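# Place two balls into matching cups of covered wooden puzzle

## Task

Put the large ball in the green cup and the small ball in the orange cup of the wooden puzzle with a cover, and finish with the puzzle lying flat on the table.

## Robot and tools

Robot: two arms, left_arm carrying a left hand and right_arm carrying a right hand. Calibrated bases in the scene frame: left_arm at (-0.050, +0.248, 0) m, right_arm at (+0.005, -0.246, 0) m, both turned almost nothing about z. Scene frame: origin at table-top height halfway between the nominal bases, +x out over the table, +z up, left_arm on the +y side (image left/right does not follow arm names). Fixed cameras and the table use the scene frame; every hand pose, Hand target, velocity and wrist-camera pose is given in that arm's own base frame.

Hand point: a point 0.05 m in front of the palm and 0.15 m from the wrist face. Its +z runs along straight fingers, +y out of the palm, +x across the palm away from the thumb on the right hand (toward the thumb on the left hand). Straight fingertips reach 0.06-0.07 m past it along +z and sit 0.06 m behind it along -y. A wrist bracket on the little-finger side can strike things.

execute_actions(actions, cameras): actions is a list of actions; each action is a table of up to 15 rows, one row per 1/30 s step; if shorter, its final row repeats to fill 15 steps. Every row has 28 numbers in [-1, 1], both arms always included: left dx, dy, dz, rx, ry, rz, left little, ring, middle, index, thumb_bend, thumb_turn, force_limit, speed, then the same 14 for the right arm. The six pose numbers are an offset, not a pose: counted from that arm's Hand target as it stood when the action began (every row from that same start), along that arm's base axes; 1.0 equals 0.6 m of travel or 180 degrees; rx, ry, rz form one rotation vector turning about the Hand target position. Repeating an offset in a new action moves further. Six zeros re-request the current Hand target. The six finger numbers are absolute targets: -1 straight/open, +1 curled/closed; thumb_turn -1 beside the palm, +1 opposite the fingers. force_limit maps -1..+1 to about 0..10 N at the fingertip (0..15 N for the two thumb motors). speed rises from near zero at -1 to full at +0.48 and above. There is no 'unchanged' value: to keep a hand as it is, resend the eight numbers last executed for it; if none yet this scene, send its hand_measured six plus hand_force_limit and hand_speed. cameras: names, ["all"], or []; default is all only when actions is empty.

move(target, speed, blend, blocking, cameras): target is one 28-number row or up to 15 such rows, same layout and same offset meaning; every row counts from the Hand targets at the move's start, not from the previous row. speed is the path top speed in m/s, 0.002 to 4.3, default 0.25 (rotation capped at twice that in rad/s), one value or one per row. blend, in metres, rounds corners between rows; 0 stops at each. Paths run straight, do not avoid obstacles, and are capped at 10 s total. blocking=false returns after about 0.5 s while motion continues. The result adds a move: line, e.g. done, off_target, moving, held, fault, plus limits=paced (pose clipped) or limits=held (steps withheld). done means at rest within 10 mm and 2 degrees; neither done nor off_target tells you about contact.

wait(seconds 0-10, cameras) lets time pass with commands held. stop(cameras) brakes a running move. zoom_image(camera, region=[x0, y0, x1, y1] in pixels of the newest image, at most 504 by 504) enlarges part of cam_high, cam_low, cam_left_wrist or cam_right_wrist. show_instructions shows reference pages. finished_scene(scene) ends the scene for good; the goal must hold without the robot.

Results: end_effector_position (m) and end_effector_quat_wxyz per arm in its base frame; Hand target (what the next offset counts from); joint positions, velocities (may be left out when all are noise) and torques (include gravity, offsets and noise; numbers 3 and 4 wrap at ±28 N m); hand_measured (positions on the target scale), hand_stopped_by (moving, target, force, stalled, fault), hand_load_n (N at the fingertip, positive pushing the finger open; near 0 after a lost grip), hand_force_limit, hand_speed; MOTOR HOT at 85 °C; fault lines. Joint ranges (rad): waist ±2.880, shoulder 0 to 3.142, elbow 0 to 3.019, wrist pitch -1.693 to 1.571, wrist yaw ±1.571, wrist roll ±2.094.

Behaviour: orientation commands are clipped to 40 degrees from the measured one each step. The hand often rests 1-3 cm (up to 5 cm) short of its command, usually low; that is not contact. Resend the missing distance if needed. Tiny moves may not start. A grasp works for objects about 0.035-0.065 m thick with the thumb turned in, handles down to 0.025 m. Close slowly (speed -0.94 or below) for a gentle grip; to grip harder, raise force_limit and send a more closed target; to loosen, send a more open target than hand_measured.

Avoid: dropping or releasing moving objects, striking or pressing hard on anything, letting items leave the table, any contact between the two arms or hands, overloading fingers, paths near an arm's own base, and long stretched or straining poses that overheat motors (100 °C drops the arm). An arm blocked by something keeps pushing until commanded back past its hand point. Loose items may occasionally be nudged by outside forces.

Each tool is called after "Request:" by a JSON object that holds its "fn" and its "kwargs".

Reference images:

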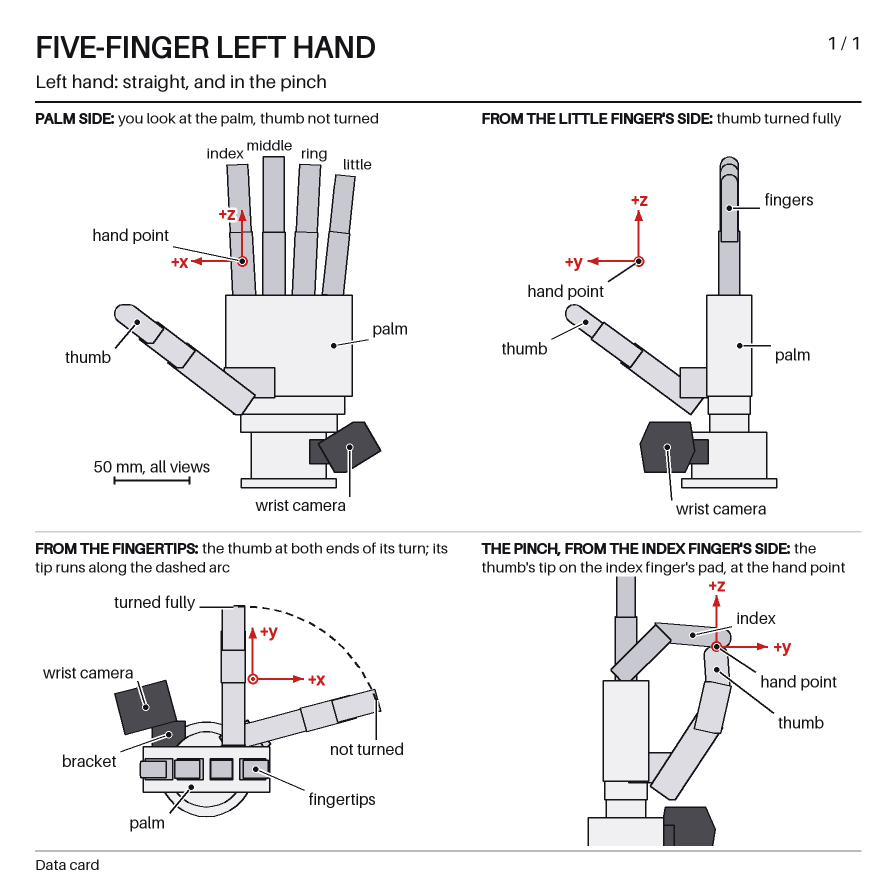

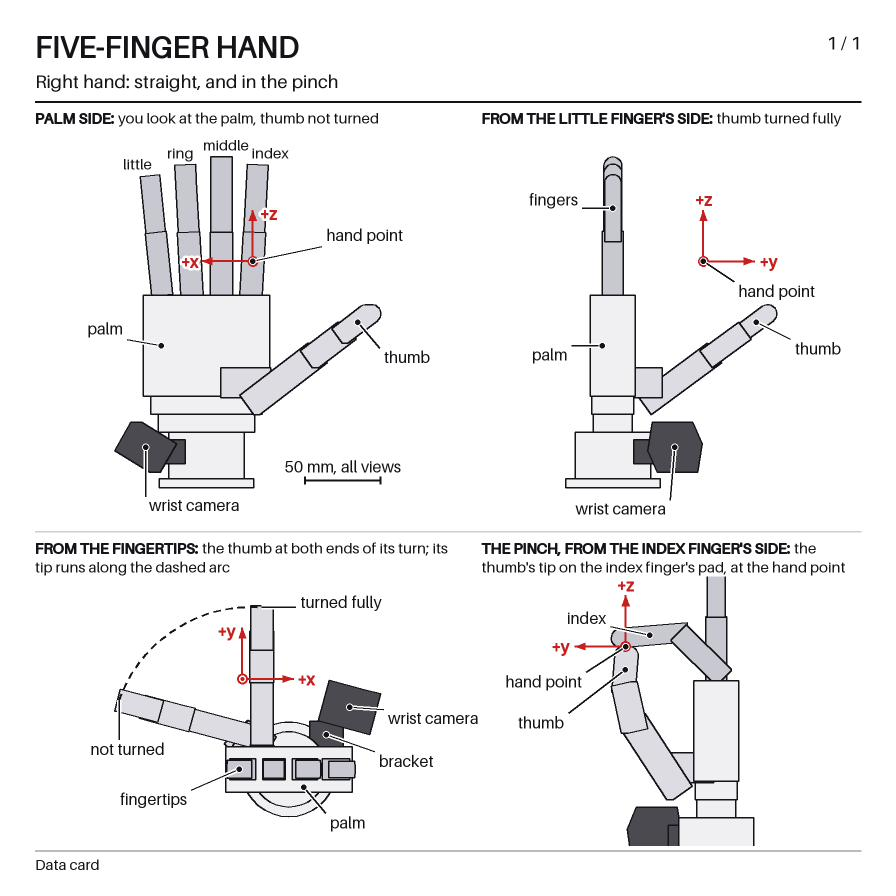

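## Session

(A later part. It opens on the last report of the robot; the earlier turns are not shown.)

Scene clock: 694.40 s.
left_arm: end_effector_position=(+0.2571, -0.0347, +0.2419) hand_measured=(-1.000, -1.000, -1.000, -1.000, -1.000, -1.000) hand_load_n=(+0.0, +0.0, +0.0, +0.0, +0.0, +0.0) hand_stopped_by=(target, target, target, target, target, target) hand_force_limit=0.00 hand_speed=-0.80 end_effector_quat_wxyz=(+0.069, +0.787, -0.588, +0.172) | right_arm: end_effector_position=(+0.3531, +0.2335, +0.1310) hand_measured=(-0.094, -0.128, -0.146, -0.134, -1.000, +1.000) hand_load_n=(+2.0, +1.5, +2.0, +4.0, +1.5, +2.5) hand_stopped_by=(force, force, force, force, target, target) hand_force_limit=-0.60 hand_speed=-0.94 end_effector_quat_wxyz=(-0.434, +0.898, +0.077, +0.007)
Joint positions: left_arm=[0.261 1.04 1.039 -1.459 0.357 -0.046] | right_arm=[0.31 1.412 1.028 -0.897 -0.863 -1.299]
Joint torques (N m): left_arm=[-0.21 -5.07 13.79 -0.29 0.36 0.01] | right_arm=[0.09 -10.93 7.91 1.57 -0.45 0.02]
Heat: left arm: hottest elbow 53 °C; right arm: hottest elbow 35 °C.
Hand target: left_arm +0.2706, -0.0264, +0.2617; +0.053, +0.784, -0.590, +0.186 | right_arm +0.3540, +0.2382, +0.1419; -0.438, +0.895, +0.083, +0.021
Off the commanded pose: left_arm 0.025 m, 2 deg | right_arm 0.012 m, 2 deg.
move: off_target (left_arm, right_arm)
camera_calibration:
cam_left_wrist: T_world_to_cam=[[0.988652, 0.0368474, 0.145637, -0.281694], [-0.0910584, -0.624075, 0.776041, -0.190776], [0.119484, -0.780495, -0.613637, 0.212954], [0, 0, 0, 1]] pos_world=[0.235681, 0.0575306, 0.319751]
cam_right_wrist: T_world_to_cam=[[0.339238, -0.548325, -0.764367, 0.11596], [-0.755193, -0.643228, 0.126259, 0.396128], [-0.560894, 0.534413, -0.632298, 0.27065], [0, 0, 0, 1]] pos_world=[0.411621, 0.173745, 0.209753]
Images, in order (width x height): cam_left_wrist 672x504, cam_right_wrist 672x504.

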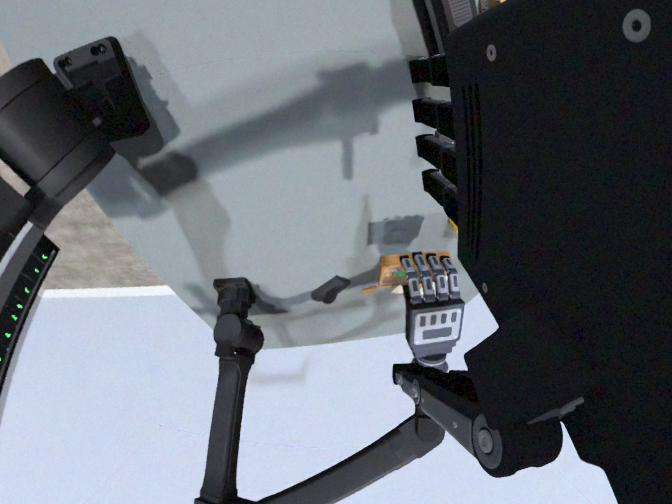

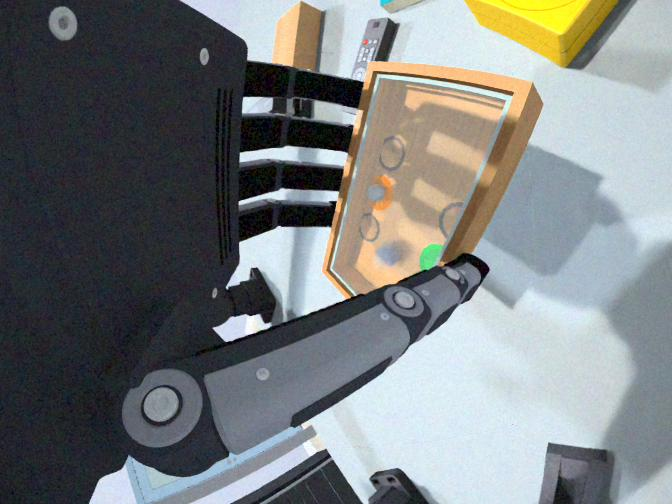

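Request:
{"fn": "wait", "kwargs": {"seconds": 0.1, "cameras": ["cam_right_wrist","cam_left_wrist"]}}

Request:
{"fn": "zoom_image", "kwargs": {"camera": "cam_left_wrist", "region": [350, 230, 450, 300]}}

Request:
{"fn": "zoom_image", "kwargs": {"camera": "cam_right_wrist", "region": [310, 50, 560, 300]}}

Scene clock: 708.07 s.
left_arm: end_effector_position=(+0.2571, -0.0347, +0.2419) hand_measured=(-1.000, -1.000, -1.000, -1.000, -1.000, -1.000) hand_load_n=(+0.0, +0.0, +0.0, +0.0, +0.0, +0.0) hand_stopped_by=(target, target, target, target, target, target) hand_force_limit=0.00 hand_speed=-0.80 end_effector_quat_wxyz=(+0.069, +0.787, -0.588, +0.172) | right_arm: end_effector_position=(+0.3530, +0.2335, +0.1310) hand_measured=(-0.094, -0.128, -0.146, -0.134, -1.000, +1.000) hand_load_n=(+2.0, +1.5, +2.0, +4.0, +1.5, +3.0) hand_stopped_by=(force, force, force, force, target, target) hand_force_limit=-0.60 hand_speed=-0.94 end_effector_quat_wxyz=(-0.434, +0.898, +0.077, +0.007)
Joint positions: left_arm=[0.261 1.04 1.039 -1.459 0.357 -0.046] | right_arm=[0.31 1.412 1.028 -0.897 -0.863 -1.298]
Joint torques (N m): left_arm=[-0.26 -5.07 13.78 -0.28 0.36 0.01] | right_arm=[0.09 -10.93 7.9 1.65 -0.48 0.01]
Heat: left arm: hottest elbow 53 °C; right arm: hottest elbow 34 °C.
Hand target: left_arm +0.2706, -0.0264, +0.2617; +0.053, +0.784, -0.590, +0.186 | right_arm +0.3540, +0.2382, +0.1419; -0.439, +0.895, +0.083, +0.021
Off the commanded pose: left_arm 0.025 m, 2 deg | right_arm 0.012 m, 2 deg.
wait: 0.10 s; at rest from the start
camera_calibration:
cam_left_wrist: T_world_to_cam=[[0.988652, 0.0368474, 0.145637, -0.281694], [-0.0910584, -0.624075, 0.776041, -0.190776], [0.119484, -0.780495, -0.613637, 0.212954], [0, 0, 0, 1]] pos_world=[0.235681, 0.0575306, 0.319751]
cam_right_wrist: T_world_to_cam=[[0.338847, -0.548357, -0.764518, 0.116103], [-0.755312, -0.643048, 0.126465, 0.396038], [-0.56097, 0.534597, -0.632075, 0.270656], [0, 0, 0, 1]] pos_world=[0.411621, 0.173645, 0.209753]
Images, in order (width x height): cam_left_wrist 672x504, cam_right_wrist 672x504.

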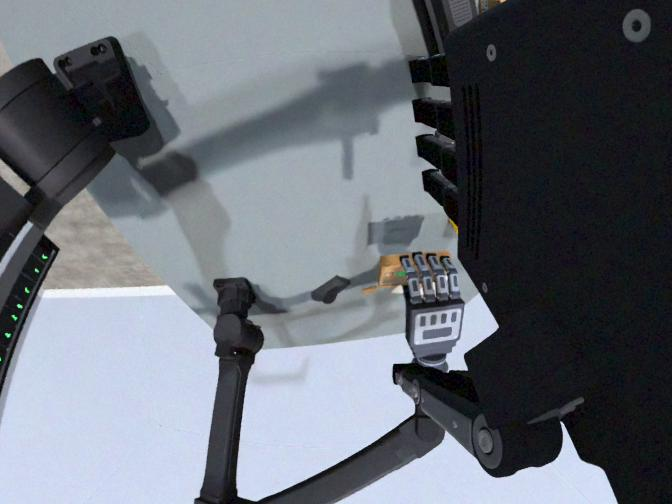

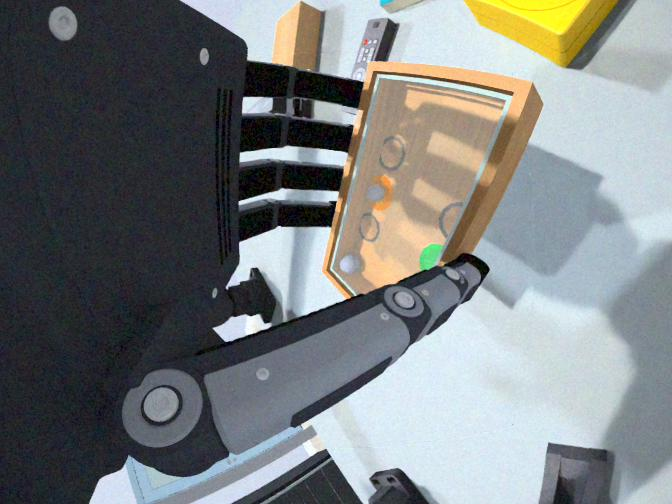

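Scaled by 5.040 from the camera's 672x504 image, which has a finer 960x720 frame.

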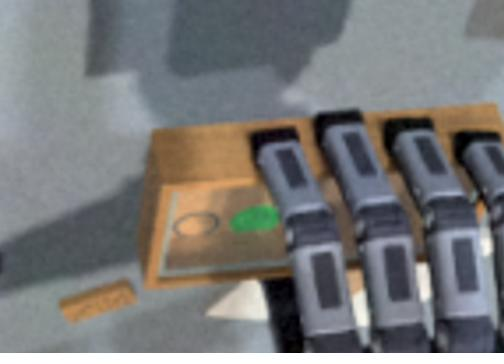

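Scaled by 2.016 from the camera's 672x504 image, which has a finer 960x720 frame.

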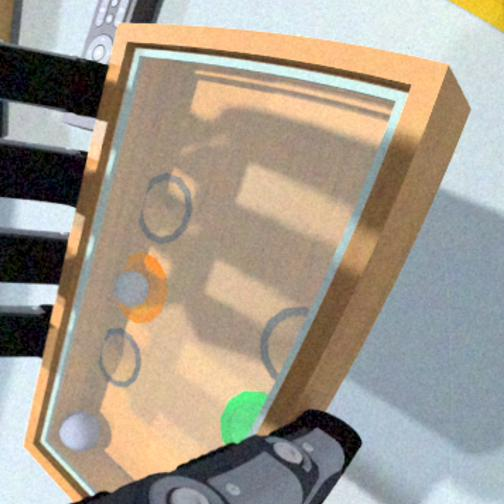

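Request:
{"fn": "move", "kwargs": {"target": [0,0,0,0,0,0,-1,-1,-1,-1,-1,-1,0,-0.8,0,0,0,-0.004,0.0245,0,0.2,0.2,0.2,0.2,-1,1,-0.6,-0.94], "cameras": ["cam_right_wrist"], "speed": 0.1}}

Scene clock: 723.53 s.
left_arm: end_effector_position=(+0.2571, -0.0347, +0.2419) hand_measured=(-1.000, -1.000, -1.000, -1.000, -1.000, -1.000) hand_load_n=(+0.0, +0.0, +0.0, +0.0, +0.0, +0.0) hand_stopped_by=(target, target, target, target, target, target) hand_force_limit=0.00 hand_speed=-0.80 end_effector_quat_wxyz=(+0.069, +0.787, -0.588, +0.172) | right_arm: end_effector_position=(+0.3402, +0.2309, +0.1269) hand_measured=(-0.094, -0.128, -0.146, -0.134, -1.000, +1.000) hand_load_n=(+2.0, +1.5, +2.0, +4.5, +1.5, +2.5) hand_stopped_by=(force, force, force, force, target, target) hand_force_limit=-0.60 hand_speed=-0.94 end_effector_quat_wxyz=(-0.431, +0.900, +0.064, -0.022)
Joint positions: left_arm=[0.261 1.04 1.039 -1.459 0.357 -0.046] | right_arm=[0.31 1.423 1.028 -0.949 -0.871 -1.298]
Joint torques (N m): left_arm=[-0.21 -5.01 13.78 -0.31 0.36 0] | right_arm=[-0.38 -8.53 11.3 0.61 -0.63 0.01]
Heat: left arm: hottest elbow 53 °C; right arm: hottest elbow 34 °C.
Hand target: left_arm +0.2706, -0.0264, +0.2617; +0.053, +0.784, -0.590, +0.186 | right_arm +0.3540, +0.2381, +0.1418; -0.436, +0.898, +0.066, -0.014
Off the commanded pose: left_arm 0.025 m, 2 deg | right_arm 0.022 m, 1 deg.
move: off_target (left_arm, right_arm)
camera_calibration:
cam_right_wrist: T_world_to_cam=[[0.290952, -0.556791, -0.77803, 0.135862], [-0.744291, -0.642691, 0.181602, 0.374351], [-0.601148, 0.526243, -0.601407, 0.274006], [0, 0, 0, 1]] pos_world=[0.403814, 0.172045, 0.202511]
Images, in order (width x height): cam_right_wrist 672x504.

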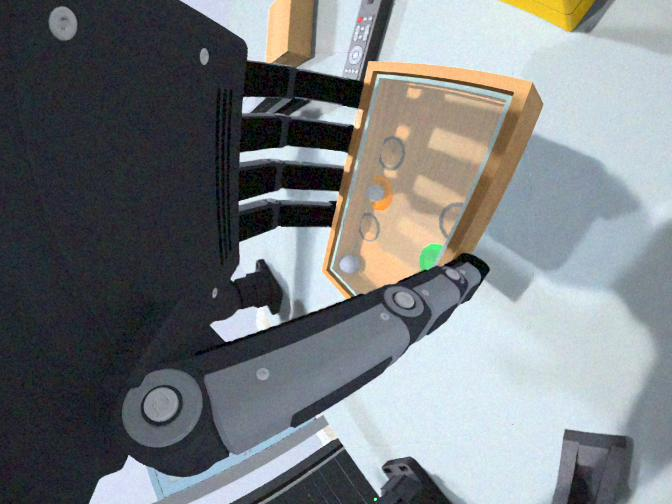

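Request:
{"fn": "move", "kwargs": {"target": [0,0,0,0,0,0,-1,-1,-1,-1,-1,-1,0,-0.8,0,0,0,-0.002,0.012,0,0.2,0.2,0.2,0.2,-1,1,-0.6,-0.94], "cameras": ["cam_right_wrist"], "speed": 0.1}}

Scene clock: 729.60 s.
left_arm: end_effector_position=(+0.2571, -0.0347, +0.2419) hand_measured=(-1.000, -1.000, -1.000, -1.000, -1.000, -1.000) hand_load_n=(+0.0, +0.0, +0.5, +0.0, +0.0, +0.0) hand_stopped_by=(target, target, target, target, target, target) hand_force_limit=0.00 hand_speed=-0.80 end_effector_quat_wxyz=(+0.069, +0.787, -0.588, +0.172) | right_arm: end_effector_position=(+0.3339, +0.2299, +0.1225) hand_measured=(-0.094, -0.128, -0.146, -0.134, -1.000, +1.000) hand_load_n=(+2.0, +1.5, +2.0, +4.0, +1.5, +2.5) hand_stopped_by=(force, force, force, force, target, target) hand_force_limit=-0.60 hand_speed=-0.94 end_effector_quat_wxyz=(-0.428, +0.901, +0.054, -0.046)
Joint positions: left_arm=[0.261 1.04 1.039 -1.459 0.357 -0.046] | right_arm=[0.31 1.445 1.037 -0.988 -0.877 -1.298]
Joint torques (N m): left_arm=[-0.15 -5.13 13.81 -0.29 0.36 0] | right_arm=[-0.56 -8.7 12.21 0.54 -0.63 -0.01]
Heat: left arm: hottest elbow 53 °C; right arm: hottest elbow 34 °C.
Hand target: left_arm +0.2706, -0.0264, +0.2617; +0.053, +0.784, -0.590, +0.186 | right_arm +0.3540, +0.2381, +0.1418; -0.434, +0.898, +0.058, -0.031
Off the commanded pose: left_arm 0.025 m, 2 deg | right_arm 0.029 m, 2 deg.
move: off_target (left_arm, right_arm)
camera_calibration:
cam_right_wrist: T_world_to_cam=[[0.251289, -0.56444, -0.786296, 0.149753], [-0.732964, -0.641532, 0.226276, 0.360265], [-0.632154, 0.519466, -0.574924, 0.276637], [0, 0, 0, 1]] pos_world=[0.401307, 0.171945, 0.195276]
Images, in order (width x height): cam_right_wrist 672x504.

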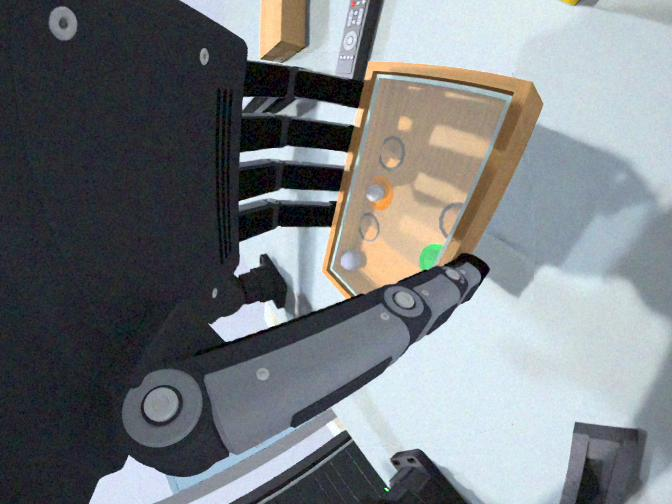

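Request:
{"fn": "move", "kwargs": {"target": [0,0,0,0,0,0,-1,-1,-1,-1,-1,-1,0,-0.8,0,0,0,0.0367,0.0117,0,0.2,0.2,0.2,0.2,-1,1,-0.6,-0.94], "cameras": ["cam_right_wrist","cam_left_wrist"], "speed": 0.2}}

Request:
{"fn": "zoom_image", "kwargs": {"camera": "cam_left_wrist", "region": [350, 230, 450, 300]}}

Request:
{"fn": "zoom_image", "kwargs": {"camera": "cam_right_wrist", "region": [310, 50, 560, 300]}}

Scene clock: 744.53 s.
left_arm: end_effector_position=(+0.2571, -0.0347, +0.2419) hand_measured=(-1.000, -1.000, -1.000, -1.000, -1.000, -1.000) hand_load_n=(+0.0, +0.0, +0.0, +0.0, +0.0, +0.0) hand_stopped_by=(target, target, target, target, target, target) hand_force_limit=0.00 hand_speed=-0.80 end_effector_quat_wxyz=(+0.069, +0.787, -0.588, +0.172) | right_arm: end_effector_position=(+0.3350, +0.2350, +0.1298) hand_measured=(-0.094, -0.128, -0.146, -0.134, -1.000, +1.000) hand_load_n=(+2.0, +1.5, +2.0, +4.0, +1.5, +3.0) hand_stopped_by=(force, force, force, force, target, target) hand_force_limit=-0.60 hand_speed=-0.94 end_effector_quat_wxyz=(-0.480, +0.874, +0.040, -0.063)
Joint positions: left_arm=[0.261 1.04 1.039 -1.459 0.357 -0.046] | right_arm=[0.272 1.468 1.037 -0.989 -1.004 -1.307]
Joint torques (N m): left_arm=[-0.15 -5.07 13.78 -0.28 0.36 0.01] | right_arm=[-1.26 -8.88 10.85 0.64 -0.72 -0.24]
Heat: left arm: hottest elbow 53 °C; right arm: hottest elbow 35 °C.
Hand target: left_arm +0.2706, -0.0264, +0.2617; +0.053, +0.784, -0.590, +0.186 | right_arm +0.3539, +0.2381, +0.1419; -0.486, +0.871, +0.052, -0.044
Off the commanded pose: left_arm 0.025 m, 2 deg | right_arm 0.023 m, 3 deg.
move: off_target (left_arm, right_arm)
camera_calibration:
cam_left_wrist: T_world_to_cam=[[0.988652, 0.0368474, 0.145637, -0.281694], [-0.0910584, -0.624075, 0.776041, -0.190776], [0.119484, -0.780495, -0.613637, 0.212954], [0, 0, 0, 1]] pos_world=[0.235681, 0.0575306, 0.319751]
cam_right_wrist: T_world_to_cam=[[0.203561, -0.473115, -0.857161, 0.16181], [-0.73031, -0.656476, 0.188909, 0.370172], [-0.652082, 0.587539, -0.479153, 0.257205], [0, 0, 0, 1]] pos_world=[0.40512, 0.168446, 0.192009]
Images, in order (width x height): cam_left_wrist 672x504, cam_right_wrist 672x504.

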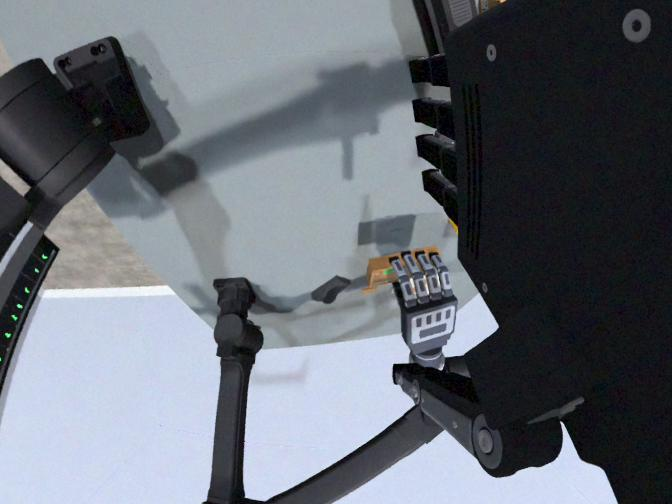

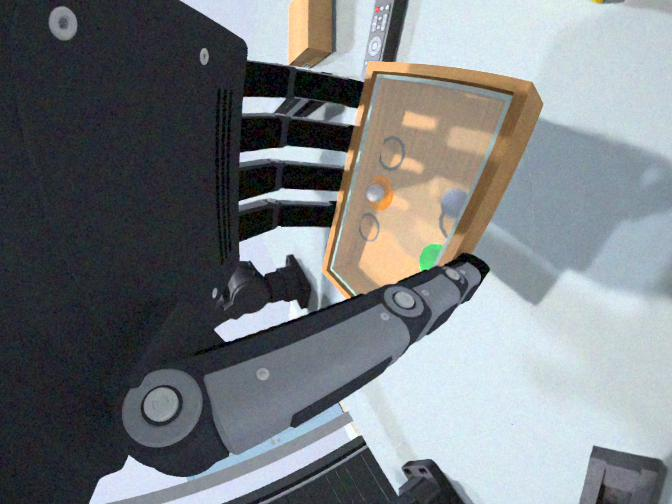

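Scaled by 5.040 from the camera's 672x504 image, which has a finer 960x720 frame.

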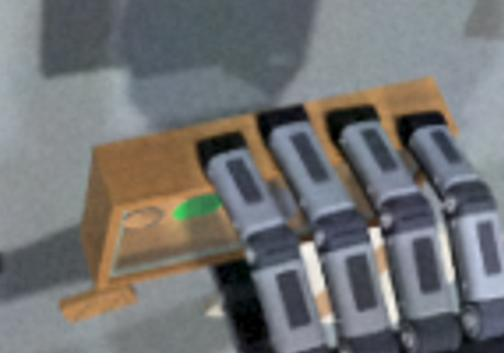

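Scaled by 2.016 from the camera's 672x504 image, which has a finer 960x720 frame.

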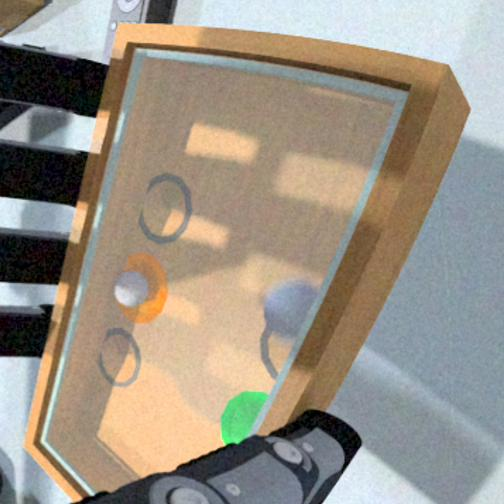

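Request:
{"fn": "wait", "kwargs": {"seconds": 0.1, "cameras": ["cam_right_wrist"]}}

Request:
{"fn": "zoom_image", "kwargs": {"camera": "cam_right_wrist", "region": [310, 50, 560, 300]}}

Scene clock: 753.17 s.
left_arm: end_effector_position=(+0.2571, -0.0347, +0.2419) hand_measured=(-1.000, -1.000, -1.000, -1.000, -1.000, -1.000) hand_load_n=(+0.0, +0.0, +0.0, +0.0, +0.0, +0.0) hand_stopped_by=(target, target, target, target, target, target) hand_force_limit=0.00 hand_speed=-0.80 end_effector_quat_wxyz=(+0.069, +0.787, -0.588, +0.172) | right_arm: end_effector_position=(+0.3350, +0.2350, +0.1298) hand_measured=(-0.094, -0.128, -0.146, -0.134, -1.000, +1.000) hand_load_n=(+2.0, +1.5, +2.0, +4.0, +1.5, +2.5) hand_stopped_by=(force, force, force, force, target, target) hand_force_limit=-0.60 hand_speed=-0.94 end_effector_quat_wxyz=(-0.480, +0.874, +0.040, -0.063)
Joint positions: left_arm=[0.261 1.04 1.039 -1.459 0.357 -0.046] | right_arm=[0.272 1.468 1.037 -0.989 -1.004 -1.308]
Joint torques (N m): left_arm=[-0.15 -5.07 13.81 -0.28 0.36 0] | right_arm=[-1.26 -8.76 10.84 0.62 -0.72 -0.26]
Heat: left arm: hottest elbow 53 °C; right arm: hottest elbow 35 °C.
Hand target: left_arm +0.2706, -0.0264, +0.2617; +0.053, +0.784, -0.590, +0.186 | right_arm +0.3539, +0.2381, +0.1419; -0.486, +0.871, +0.052, -0.044
Off the commanded pose: left_arm 0.025 m, 2 deg | right_arm 0.023 m, 3 deg.
wait: 0.10 s; at rest from the start
camera_calibration:
cam_right_wrist: T_world_to_cam=[[0.204223, -0.47262, -0.857277, 0.161529], [-0.730143, -0.656866, 0.188196, 0.370373], [-0.652061, 0.587501, -0.479227, 0.257158], [0, 0, 0, 1]] pos_world=[0.40512, 0.168547, 0.19201]
Images, in order (width x height): cam_right_wrist 672x504.

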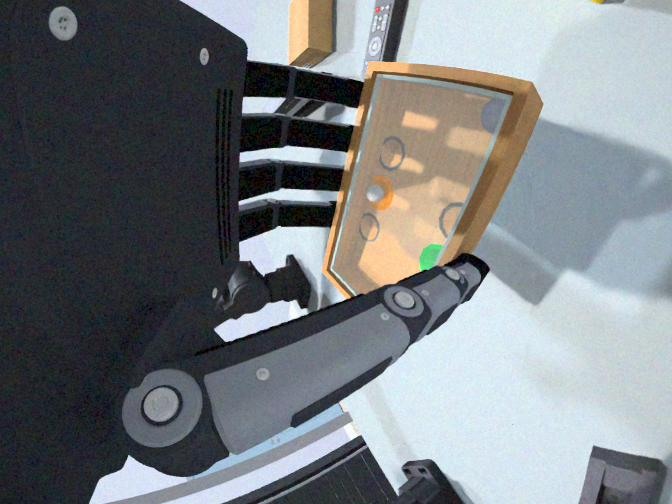

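Scaled by 2.016 from the camera's 672x504 image, which has a finer 960x720 frame.

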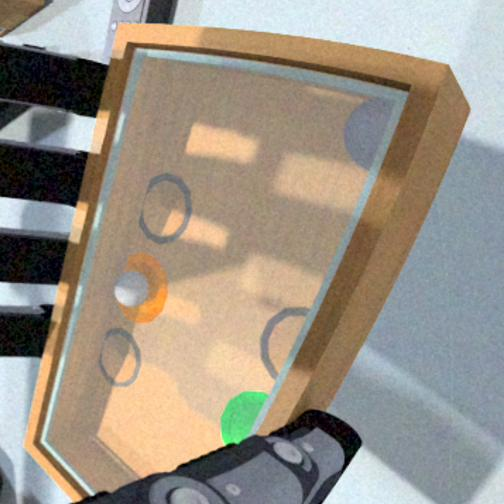

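Request:
{"fn": "move", "kwargs": {"target": [0,0,0,0,0,0,-1,-1,-1,-1,-1,-1,0,-0.8,0,0,0,-0.022,-0.012,0,0.2,0.2,0.2,0.2,-1,1,-0.6,-0.94], "cameras": ["cam_right_wrist"], "speed": 0.1}}

Scene clock: 768.27 s.
left_arm: end_effector_position=(+0.2571, -0.0347, +0.2419) hand_measured=(-1.000, -1.000, -1.000, -1.000, -1.000, -1.000) hand_load_n=(+0.0, +0.0, +0.0, +0.0, +0.0, +0.0) hand_stopped_by=(target, target, target, target, target, target) hand_force_limit=0.00 hand_speed=-0.80 end_effector_quat_wxyz=(+0.069, +0.787, -0.588, +0.172) | right_arm: end_effector_position=(+0.3364, +0.2290, +0.1199) hand_measured=(-0.094, -0.128, -0.146, -0.134, -1.000, +1.000) hand_load_n=(+2.0, +1.5, +2.0, +4.0, +1.5, +2.5) hand_stopped_by=(force, force, force, force, target, target) hand_force_limit=-0.60 hand_speed=-0.94 end_effector_quat_wxyz=(-0.448, +0.891, +0.044, -0.056)
Joint positions: left_arm=[0.261 1.04 1.039 -1.459 0.357 -0.046] | right_arm=[0.285 1.468 1.037 -0.989 -0.928 -1.308]
Joint torques (N m): left_arm=[-0.15 -5.07 13.79 -0.28 0.36 0.01] | right_arm=[0.03 -10.64 11.02 1.02 -0.48 -0.04]
Heat: left arm: hottest elbow 53 °C; right arm: hottest elbow 35 °C.
Hand target: left_arm +0.2706, -0.0264, +0.2617; +0.053, +0.784, -0.590, +0.186 | right_arm +0.3539, +0.2382, +0.1419; -0.455, +0.888, +0.059, -0.030
Off the commanded pose: left_arm 0.025 m, 2 deg | right_arm 0.030 m, 4 deg.
move: off_target (left_arm, right_arm)
camera_calibration:
cam_right_wrist: T_world_to_cam=[[0.222659, -0.532524, -0.816603, 0.15257], [-0.732816, -0.643859, 0.220061, 0.363349], [-0.642965, 0.549421, -0.533603, 0.269097], [0, 0, 0, 1]] pos_world=[0.405317, 0.167345, 0.188221]
Images, in order (width x height): cam_right_wrist 672x504.

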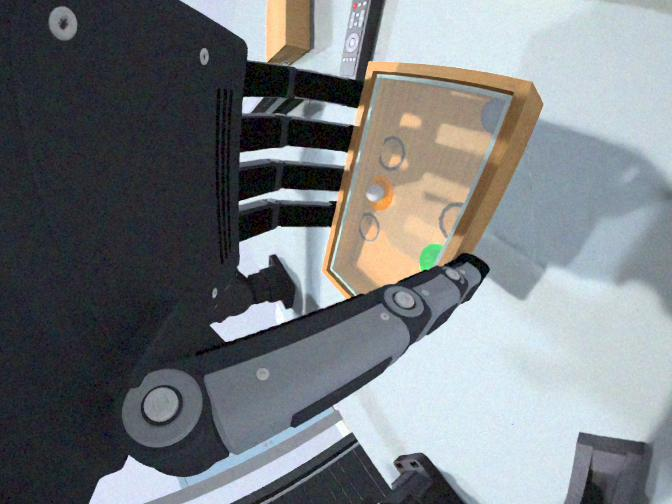

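Request:
{"fn": "move", "kwargs": {"target": [0,0,0,0,0,0,-1,-1,-1,-1,-1,-1,0,-0.8,0,0,0,-0.0094,-0.0365,0,0.2,0.2,0.2,0.2,-1,1,-0.6,-0.94], "cameras": [], "speed": 0.2}}

Request:
{"fn": "wait", "kwargs": {"seconds": 1, "cameras": ["cam_right_wrist","cam_left_wrist"]}}

Request:
{"fn": "zoom_image", "kwargs": {"camera": "cam_left_wrist", "region": [350, 230, 450, 300]}}

Scene clock: 777.93 s.
left_arm: end_effector_position=(+0.2571, -0.0347, +0.2419) hand_measured=(-1.000, -1.000, -1.000, -1.000, -1.000, -1.000) hand_load_n=(+0.0, +0.0, +0.0, +0.0, +0.0, +0.0) hand_stopped_by=(target, target, target, target, target, target) hand_force_limit=0.00 hand_speed=-0.80 end_effector_quat_wxyz=(+0.069, +0.787, -0.588, +0.172) | right_arm: end_effector_position=(+0.3526, +0.2334, +0.1319) hand_measured=(-0.094, -0.128, -0.146, -0.134, -1.000, +1.000) hand_load_n=(+2.0, +1.5, +2.0, +4.0, +1.5, +3.0) hand_stopped_by=(force, force, force, force, target, target) hand_force_limit=-0.60 hand_speed=-0.94 end_effector_quat_wxyz=(-0.433, +0.898, +0.079, +0.008)
Joint positions: left_arm=[0.261 1.04 1.039 -1.459 0.357 -0.046] | right_arm=[0.311 1.41 1.03 -0.902 -0.861 -1.303]
Joint torques (N m): left_arm=[-0.21 -5.13 13.81 -0.28 0.36 0.01] | right_arm=[0.09 -10.75 7.97 1.63 -0.43 0.04]
Heat: left arm: hottest elbow 53 °C; right arm: hottest elbow 35 °C.
Hand target: left_arm +0.2706, -0.0264, +0.2617; +0.053, +0.784, -0.590, +0.186 | right_arm +0.3540, +0.2382, +0.1419; -0.437, +0.895, +0.085, +0.020
Off the commanded pose: left_arm 0.025 m, 2 deg | right_arm 0.011 m, 2 deg.
move: off_target (left_arm, right_arm)
No camera images: "cameras" was empty.

Scene clock: 778.93 s.
left_arm: end_effector_position=(+0.2571, -0.0347, +0.2419) hand_measured=(-1.000, -1.000, -1.000, -1.000, -1.000, -1.000) hand_load_n=(+0.0, +0.0, +0.0, +0.0, -0.5, +0.0) hand_stopped_by=(target, target, target, target, target, target) hand_force_limit=0.00 hand_speed=-0.80 end_effector_quat_wxyz=(+0.069, +0.787, -0.588, +0.172) | right_arm: end_effector_position=(+0.3526, +0.2334, +0.1319) hand_measured=(-0.094, -0.128, -0.146, -0.134, -1.000, +1.000) hand_load_n=(+2.0, +1.5, +1.5, +4.0, +1.5, +2.5) hand_stopped_by=(force, force, force, force, target, target) hand_force_limit=-0.60 hand_speed=-0.94 end_effector_quat_wxyz=(-0.433, +0.898, +0.079, +0.008)
Joint positions: left_arm=[0.261 1.04 1.039 -1.459 0.357 -0.046] | right_arm=[0.311 1.41 1.03 -0.902 -0.861 -1.303]
Joint torques (N m): left_arm=[-0.15 -5.01 13.79 -0.28 0.36 0.01] | right_arm=[0.03 -10.64 7.97 1.65 -0.47 0.01]
Heat: left arm: hottest elbow 53 °C; right arm: hottest elbow 35 °C.
Hand target: left_arm +0.2706, -0.0264, +0.2617; +0.053, +0.784, -0.590, +0.186 | right_arm +0.3540, +0.2382, +0.1419; -0.437, +0.895, +0.085, +0.020
Off the commanded pose: left_arm 0.025 m, 2 deg | right_arm 0.011 m, 2 deg.
wait: 1.00 s; at rest by 0.17 s
camera_calibration:
cam_left_wrist: T_world_to_cam=[[0.988652, 0.0368474, 0.145637, -0.281694], [-0.0910584, -0.624075, 0.776041, -0.190776], [0.119484, -0.780495, -0.613637, 0.212954], [0, 0, 0, 1]] pos_world=[0.235681, 0.0575306, 0.319751]
cam_right_wrist: T_world_to_cam=[[0.342825, -0.548636, -0.762542, 0.115317], [-0.753388, -0.645454, 0.125683, 0.395567], [-0.56114, 0.531402, -0.634613, 0.272187], [0, 0, 0, 1]] pos_world=[0.411217, 0.173947, 0.210952]
Images, in order (width x height): cam_left_wrist 672x504, cam_right_wrist 672x504.

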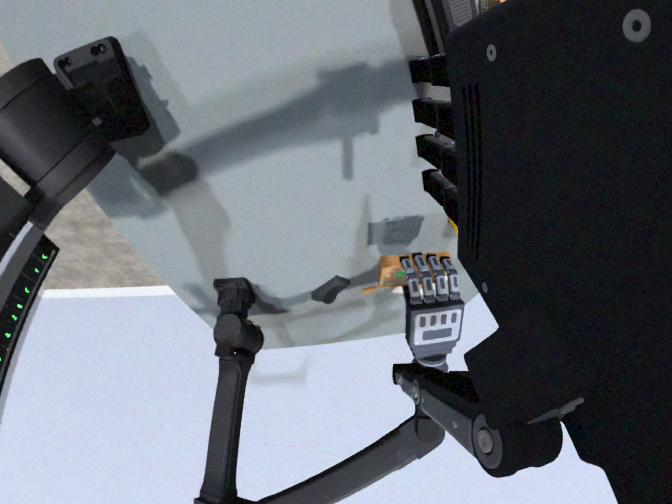

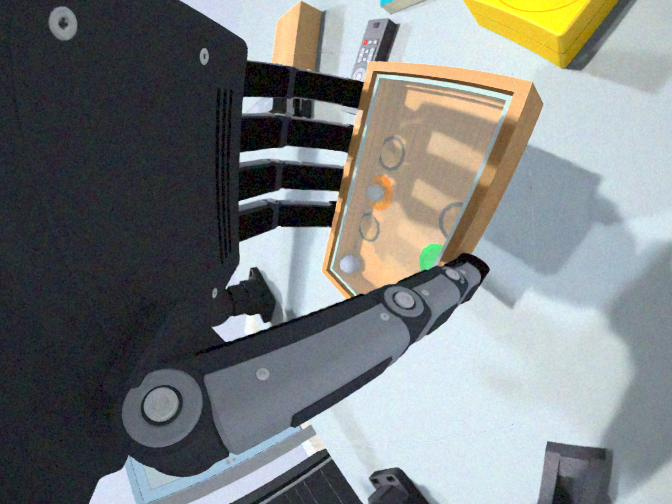

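Scaled by 5.040 from the camera's 672x504 image, which has a finer 960x720 frame.

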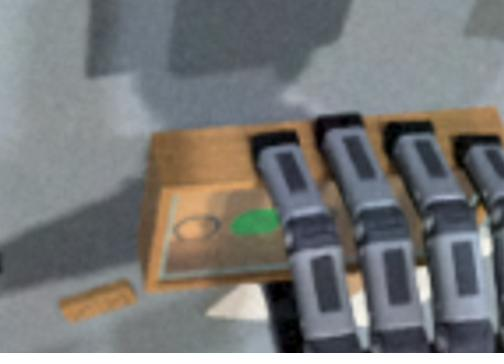

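Request:
{"fn": "move", "kwargs": {"target": [0,0,0,0,0,0,-1,-1,-1,-1,-1,-1,0,-0.8,0,0,0,-0.0185,0.0305,0,0.2,0.2,0.2,0.2,-1,1,-0.6,-0.94], "cameras": ["cam_right_wrist"], "speed": 0.1}}

Scene clock: 787.80 s.
left_arm: end_effector_position=(+0.2571, -0.0347, +0.2419) hand_measured=(-1.000, -1.000, -1.000, -1.000, -1.000, -1.000) hand_load_n=(+0.0, +0.0, +0.0, +0.0, +0.0, +0.0) hand_stopped_by=(target, target, target, target, target, target) hand_force_limit=0.00 hand_speed=-0.80 end_effector_quat_wxyz=(+0.069, +0.787, -0.588, +0.172) | right_arm: end_effector_position=(+0.3357, +0.2273, +0.1219) hand_measured=(-0.094, -0.128, -0.146, -0.134, -1.000, +1.000) hand_load_n=(+2.0, +1.5, +2.0, +4.0, +1.0, +2.5) hand_stopped_by=(force, force, force, force, target, target) hand_force_limit=-0.60 hand_speed=-0.94 end_effector_quat_wxyz=(-0.410, +0.909, +0.057, -0.039)
Joint positions: left_arm=[0.261 1.04 1.039 -1.459 0.357 -0.046] | right_arm=[0.32 1.44 1.044 -0.994 -0.835 -1.296]
Joint torques (N m): left_arm=[-0.15 -5.07 13.79 -0.29 0.36 0] | right_arm=[0.15 -8.76 12.26 0.53 -0.48 0.01]
Heat: left arm: hottest elbow 53 °C; right arm: hottest elbow 34 °C.
Hand target: left_arm +0.2706, -0.0264, +0.2617; +0.053, +0.784, -0.590, +0.186 | right_arm +0.3540, +0.2382, +0.1418; -0.415, +0.907, +0.064, -0.025
Off the commanded pose: left_arm 0.025 m, 2 deg | right_arm 0.029 m, 2 deg.
move: off_target (left_arm, right_arm)
camera_calibration:
cam_right_wrist: T_world_to_cam=[[0.265951, -0.593619, -0.759531, 0.145903], [-0.735964, -0.633907, 0.237737, 0.357934], [-0.622596, 0.495761, -0.605471, 0.28475], [0, 0, 0, 1]] pos_world=[0.401907, 0.17234, 0.198132]
Images, in order (width x height): cam_right_wrist 672x504.

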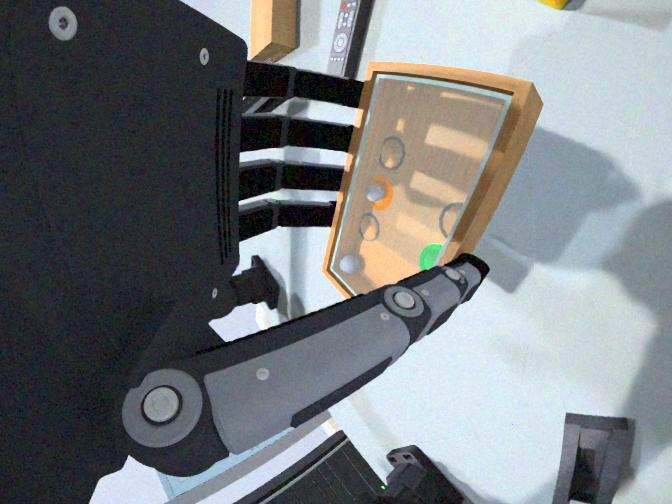

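Request:
{"fn": "move", "kwargs": {"target": [0,0,0,0,0,0,-1,-1,-1,-1,-1,-1,0,-0.8,0,0,0,0.05,0.0215,0,0.2,0.2,0.2,0.2,-1,1,-0.6,-0.94], "cameras": ["cam_right_wrist","cam_left_wrist"], "speed": 0.3}}

Request:
{"fn": "zoom_image", "kwargs": {"camera": "cam_left_wrist", "region": [350, 230, 450, 300]}}

Request:
{"fn": "zoom_image", "kwargs": {"camera": "cam_right_wrist", "region": [310, 50, 560, 300]}}

Scene clock: 799.20 s.
left_arm: end_effector_position=(+0.2571, -0.0347, +0.2419) hand_measured=(-1.000, -1.000, -1.000, -1.000, -1.000, -1.000) hand_load_n=(+0.0, +0.0, +0.0, +0.0, -0.5, +0.0) hand_stopped_by=(target, target, target, target, target, target) hand_force_limit=0.00 hand_speed=-0.80 end_effector_quat_wxyz=(+0.069, +0.787, -0.588, +0.172) | right_arm: end_effector_position=(+0.3362, +0.2347, +0.1283) hand_measured=(-0.094, -0.128, -0.146, -0.134, -1.000, +1.000) hand_load_n=(+2.5, +1.5, +2.0, +4.0, +1.5, +2.5) hand_stopped_by=(force, force, force, force, target, target) hand_force_limit=-0.60 hand_speed=-0.94 end_effector_quat_wxyz=(-0.481, +0.873, +0.040, -0.067)
Joint positions: left_arm=[0.261 1.04 1.039 -1.459 0.357 -0.046] | right_arm=[0.269 1.479 1.044 -1 -1.009 -1.32]
Joint torques (N m): left_arm=[-0.15 -5.07 13.79 -0.29 0.36 0.01] | right_arm=[-1.08 -9.05 11.03 0.24 -0.73 -0.22]
Heat: left arm: hottest elbow 53 °C; right arm: hottest elbow 36 °C.
Hand target: left_arm +0.2706, -0.0264, +0.2617; +0.053, +0.784, -0.590, +0.186 | right_arm +0.3540, +0.2382, +0.1420; -0.487, +0.871, +0.052, -0.050
Off the commanded pose: left_arm 0.025 m, 2 deg | right_arm 0.023 m, 2 deg.
move: off_target (left_arm, right_arm)
camera_calibration:
cam_left_wrist: T_world_to_cam=[[0.988652, 0.0368474, 0.145637, -0.281694], [-0.0910584, -0.624075, 0.776041, -0.190776], [0.119484, -0.780495, -0.613637, 0.212954], [0, 0, 0, 1]] pos_world=[0.235681, 0.0575306, 0.319751]
cam_right_wrist: T_world_to_cam=[[0.200358, -0.470133, -0.859553, 0.160921], [-0.726166, -0.660213, 0.191838, 0.370255], [-0.657677, 0.585742, -0.473673, 0.259078], [0, 0, 0, 1]] pos_world=[0.407014, 0.168348, 0.19001]
Images, in order (width x height): cam_left_wrist 672x504, cam_right_wrist 672x504.

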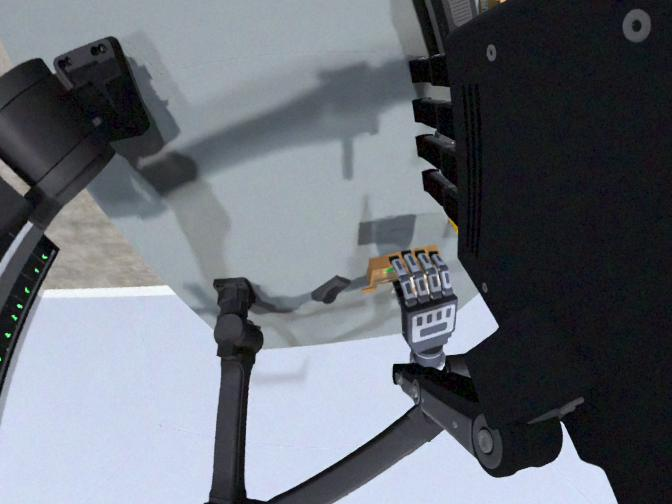

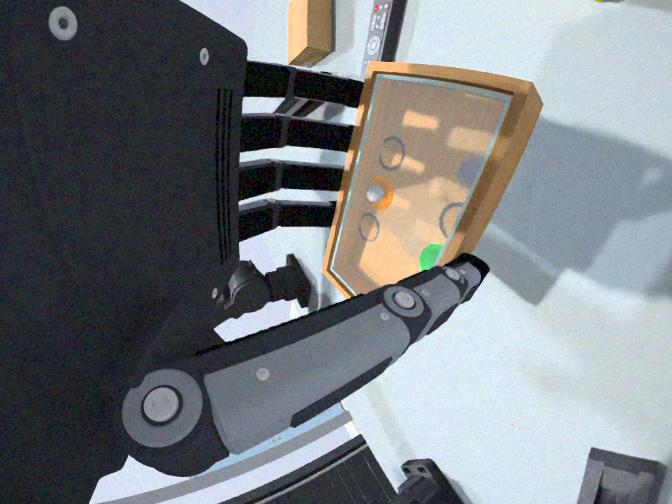

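Scaled by 5.040 from the camera's 672x504 image, which has a finer 960x720 frame.

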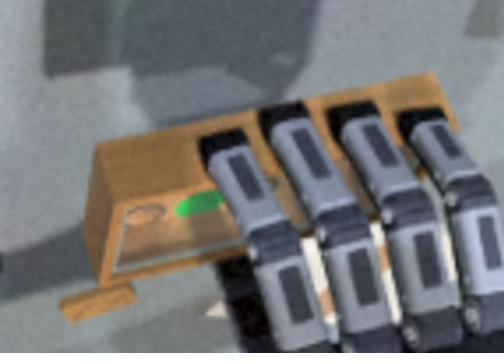

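Scaled by 2.016 from the camera's 672x504 image, which has a finer 960x720 frame.

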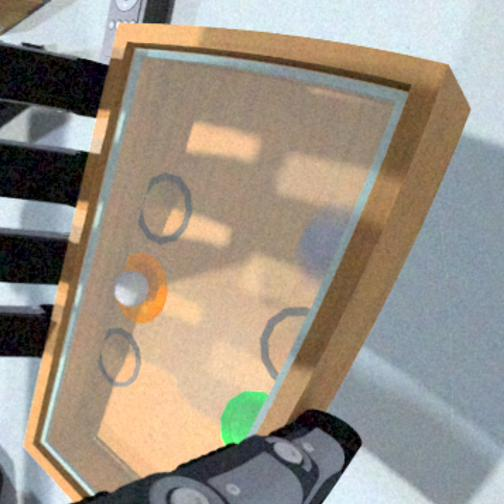

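Request:
{"fn": "move", "kwargs": {"target": [0,0,0,0,0,0,-1,-1,-1,-1,-1,-1,0,-0.8,0,0,0,-0.022,-0.014,0,0.2,0.2,0.2,0.2,-1,1,-0.6,-0.94], "cameras": ["cam_right_wrist"], "speed": 0.1}}

Scene clock: 813.77 s.
left_arm: end_effector_position=(+0.2571, -0.0347, +0.2419) hand_measured=(-1.000, -1.000, -1.000, -1.000, -1.000, -1.000) hand_load_n=(+0.0, +0.0, -0.5, +0.0, +0.0, +0.0) hand_stopped_by=(target, target, target, target, target, target) hand_force_limit=0.00 hand_speed=-0.80 end_effector_quat_wxyz=(+0.069, +0.787, -0.588, +0.172) | right_arm: end_effector_position=(+0.3371, +0.2291, +0.1183) hand_measured=(-0.094, -0.128, -0.146, -0.134, -1.000, +1.000) hand_load_n=(+2.0, +1.5, +2.0, +4.0, +1.5, +2.5) hand_stopped_by=(force, force, force, force, target, target) hand_force_limit=-0.60 hand_speed=-0.94 end_effector_quat_wxyz=(-0.448, +0.891, +0.045, -0.060)
Joint positions: left_arm=[0.261 1.04 1.039 -1.459 0.357 -0.046] | right_arm=[0.285 1.479 1.044 -1 -0.932 -1.32]
Joint torques (N m): left_arm=[-0.21 -5.07 13.81 -0.28 0.36 0] | right_arm=[0.15 -11.16 10.92 0.94 -0.54 -0.02]
Heat: left arm: hottest elbow 53 °C; right arm: hottest elbow 36 °C.
Hand target: left_arm +0.2706, -0.0264, +0.2617; +0.053, +0.784, -0.590, +0.186 | right_arm +0.3540, +0.2382, +0.1420; -0.455, +0.888, +0.061, -0.033
Off the commanded pose: left_arm 0.025 m, 2 deg | right_arm 0.030 m, 4 deg.
move: off_target (left_arm, right_arm)
camera_calibration:
cam_right_wrist: T_world_to_cam=[[0.220877, -0.530575, -0.818354, 0.151491], [-0.727018, -0.648887, 0.224477, 0.362964], [-0.650122, 0.545376, -0.529062, 0.271468], [0, 0, 0, 1]] pos_world=[0.406908, 0.167848, 0.186119]
Images, in order (width x height): cam_right_wrist 672x504.

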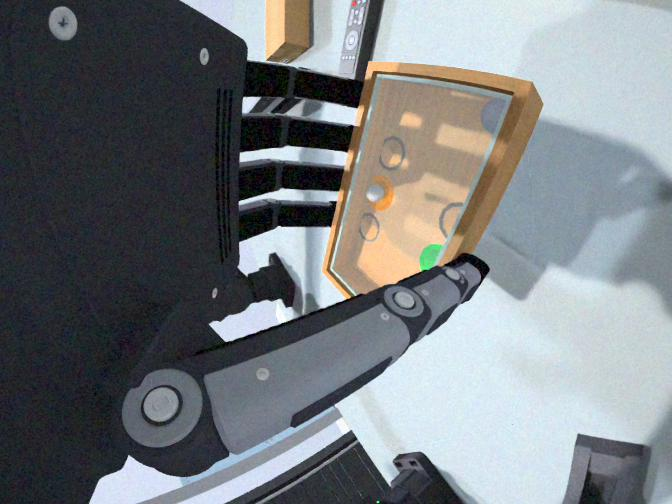

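Request:
{"fn": "move", "kwargs": {"target": [0,0,0,0,0,0,-1,-1,-1,-1,-1,-1,0,-0.8,0,0,0,-0.0094,-0.0375,0,0.2,0.2,0.2,0.2,-1,1,-0.6,-0.94], "cameras": [], "speed": 0.2}}

Request:
{"fn": "wait", "kwargs": {"seconds": 1, "cameras": ["cam_right_wrist"]}}

Scene clock: 820.57 s.
left_arm: end_effector_position=(+0.2571, -0.0347, +0.2419) hand_measured=(-1.000, -1.000, -1.000, -1.000, -1.000, -1.000) hand_load_n=(+0.0, +0.0, +0.0, +0.0, +0.0, +0.0) hand_stopped_by=(target, target, target, target, target, target) hand_force_limit=0.00 hand_speed=-0.80 end_effector_quat_wxyz=(+0.069, +0.787, -0.588, +0.172) | right_arm: end_effector_position=(+0.3524, +0.2333, +0.1317) hand_measured=(-0.094, -0.128, -0.146, -0.134, -1.000, +1.000) hand_load_n=(+2.0, +2.0, +2.0, +4.0, +1.5, +2.5) hand_stopped_by=(force, force, force, force, target, target) hand_force_limit=-0.60 hand_speed=-0.94 end_effector_quat_wxyz=(-0.433, +0.898, +0.082, +0.005)
Joint positions: left_arm=[0.261 1.04 1.039 -1.459 0.357 -0.046] | right_arm=[0.31 1.414 1.034 -0.911 -0.863 -1.312]
Joint torques (N m): left_arm=[-0.21 -5.01 13.79 -0.29 0.36 0] | right_arm=[0.38 -10.75 8.17 1.66 -0.51 -0.01]
Heat: left arm: hottest elbow 53 °C; right arm: hottest elbow 36 °C.
Hand target: left_arm +0.2706, -0.0264, +0.2617; +0.053, +0.784, -0.590, +0.186 | right_arm +0.3539, +0.2381, +0.1418; -0.437, +0.895, +0.087, +0.018
Off the commanded pose: left_arm 0.025 m, 2 deg | right_arm 0.011 m, 2 deg.
move: off_target (left_arm, right_arm)
No camera images: "cameras" was empty.

Scene clock: 821.57 s.
left_arm: end_effector_position=(+0.2571, -0.0347, +0.2419) hand_measured=(-1.000, -1.000, -1.000, -1.000, -1.000, -1.000) hand_load_n=(+0.0, +0.0, +0.0, +0.0, +0.0, +0.0) hand_stopped_by=(target, target, target, target, target, target) hand_force_limit=0.00 hand_speed=-0.80 end_effector_quat_wxyz=(+0.069, +0.787, -0.588, +0.172) | right_arm: end_effector_position=(+0.3524, +0.2333, +0.1317) hand_measured=(-0.094, -0.128, -0.146, -0.134, -1.000, +1.000) hand_load_n=(+2.0, +1.5, +1.5, +4.0, +1.5, +2.5) hand_stopped_by=(force, force, force, force, target, target) hand_force_limit=-0.60 hand_speed=-0.94 end_effector_quat_wxyz=(-0.433, +0.898, +0.081, +0.005)
Joint positions: left_arm=[0.261 1.04 1.039 -1.459 0.357 -0.046] | right_arm=[0.31 1.414 1.034 -0.911 -0.863 -1.312]
Joint torques (N m): left_arm=[-0.15 -5.01 13.79 -0.29 0.35 0.01] | right_arm=[0.09 -10.81 8.01 1.62 -0.48 0.01]
Heat: left arm: hottest elbow 53 °C; right arm: hottest elbow 36 °C.
Hand target: left_arm +0.2706, -0.0264, +0.2617; +0.053, +0.784, -0.590, +0.186 | right_arm +0.3539, +0.2381, +0.1418; -0.437, +0.895, +0.087, +0.018
Off the commanded pose: left_arm 0.025 m, 2 deg | right_arm 0.011 m, 2 deg.
wait: 1.00 s; at rest by 0.17 s
camera_calibration:
cam_right_wrist: T_world_to_cam=[[0.343995, -0.546853, -0.763295, 0.114465], [-0.749391, -0.64969, 0.127733, 0.394617], [-0.565756, 0.528067, -0.633297, 0.274255], [0, 0, 0, 1]] pos_world=[0.411509, 0.174149, 0.21065]
Images, in order (width x height): cam_right_wrist 672x504.

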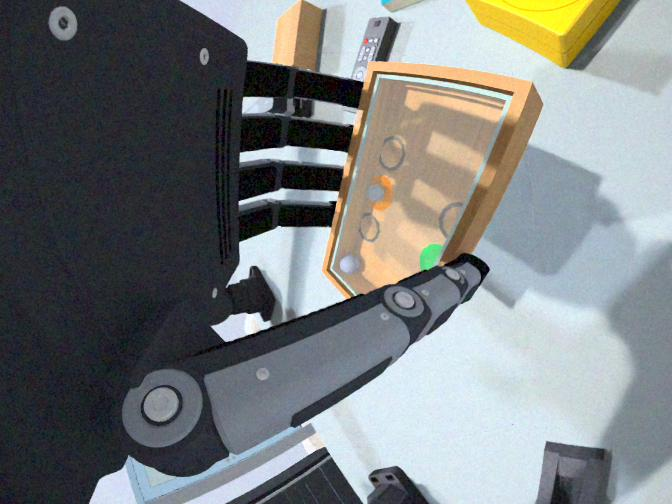

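Reliable. Now the P step.

Request:
{"fn": "move", "kwargs": {"target": [0,0,0,0,0,0,-1,-1,-1,-1,-1,-1,0,-0.8,0,0,0,-0.0185,0.0305,0,0.2,0.2,0.2,0.2,-1,1,-0.6,-0.94], "cameras": ["cam_right_wrist"], "speed": 0.1}}

Scene clock: 832.73 s.
left_arm: end_effector_position=(+0.2571, -0.0347, +0.2419) hand_measured=(-1.000, -1.000, -1.000, -1.000, -1.000, -1.000) hand_load_n=(+0.0, +0.0, +0.0, +0.0, -0.5, +0.0) hand_stopped_by=(target, target, target, target, target, target) hand_force_limit=0.00 hand_speed=-0.80 end_effector_quat_wxyz=(+0.069, +0.787, -0.588, +0.172) | right_arm: end_effector_position=(+0.3357, +0.2274, +0.1220) hand_measured=(-0.094, -0.128, -0.146, -0.134, -1.000, +1.000) hand_load_n=(+2.0, +1.5, +2.0, +4.0, +1.5, +2.5) hand_stopped_by=(force, force, force, force, target, target) hand_force_limit=-0.60 hand_speed=-0.94 end_effector_quat_wxyz=(-0.410, +0.909, +0.060, -0.041)
Joint positions: left_arm=[0.261 1.04 1.039 -1.459 0.357 -0.046] | right_arm=[0.32 1.444 1.048 -1.002 -0.837 -1.305]
Joint torques (N m): left_arm=[-0.21 -5.07 13.78 -0.29 0.36 0.01] | right_arm=[0.09 -8.88 12.27 0.25 -0.48 0.02]
Heat: left arm: hottest elbow 54 °C; right arm: hottest elbow 35 °C.
Hand target: left_arm +0.2706, -0.0264, +0.2617; +0.053, +0.784, -0.590, +0.186 | right_arm +0.3539, +0.2382, +0.1418; -0.415, +0.907, +0.067, -0.027
Off the commanded pose: left_arm 0.025 m, 2 deg | right_arm 0.029 m, 2 deg.
move: off_target (left_arm, right_arm)
camera_calibration:
cam_right_wrist: T_world_to_cam=[[0.268244, -0.591405, -0.760451, 0.144872], [-0.73159, -0.638628, 0.238599, 0.357523], [-0.626754, 0.492336, -0.603974, 0.286715], [0, 0, 0, 1]] pos_world=[0.402399, 0.172843, 0.198032]
Images, in order (width x height): cam_right_wrist 672x504.

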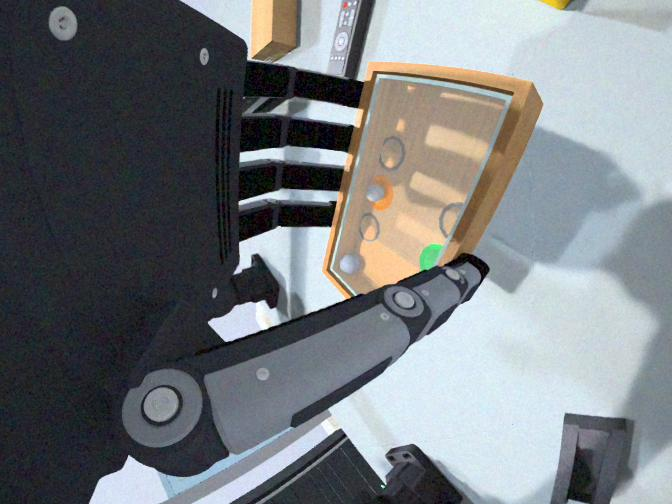

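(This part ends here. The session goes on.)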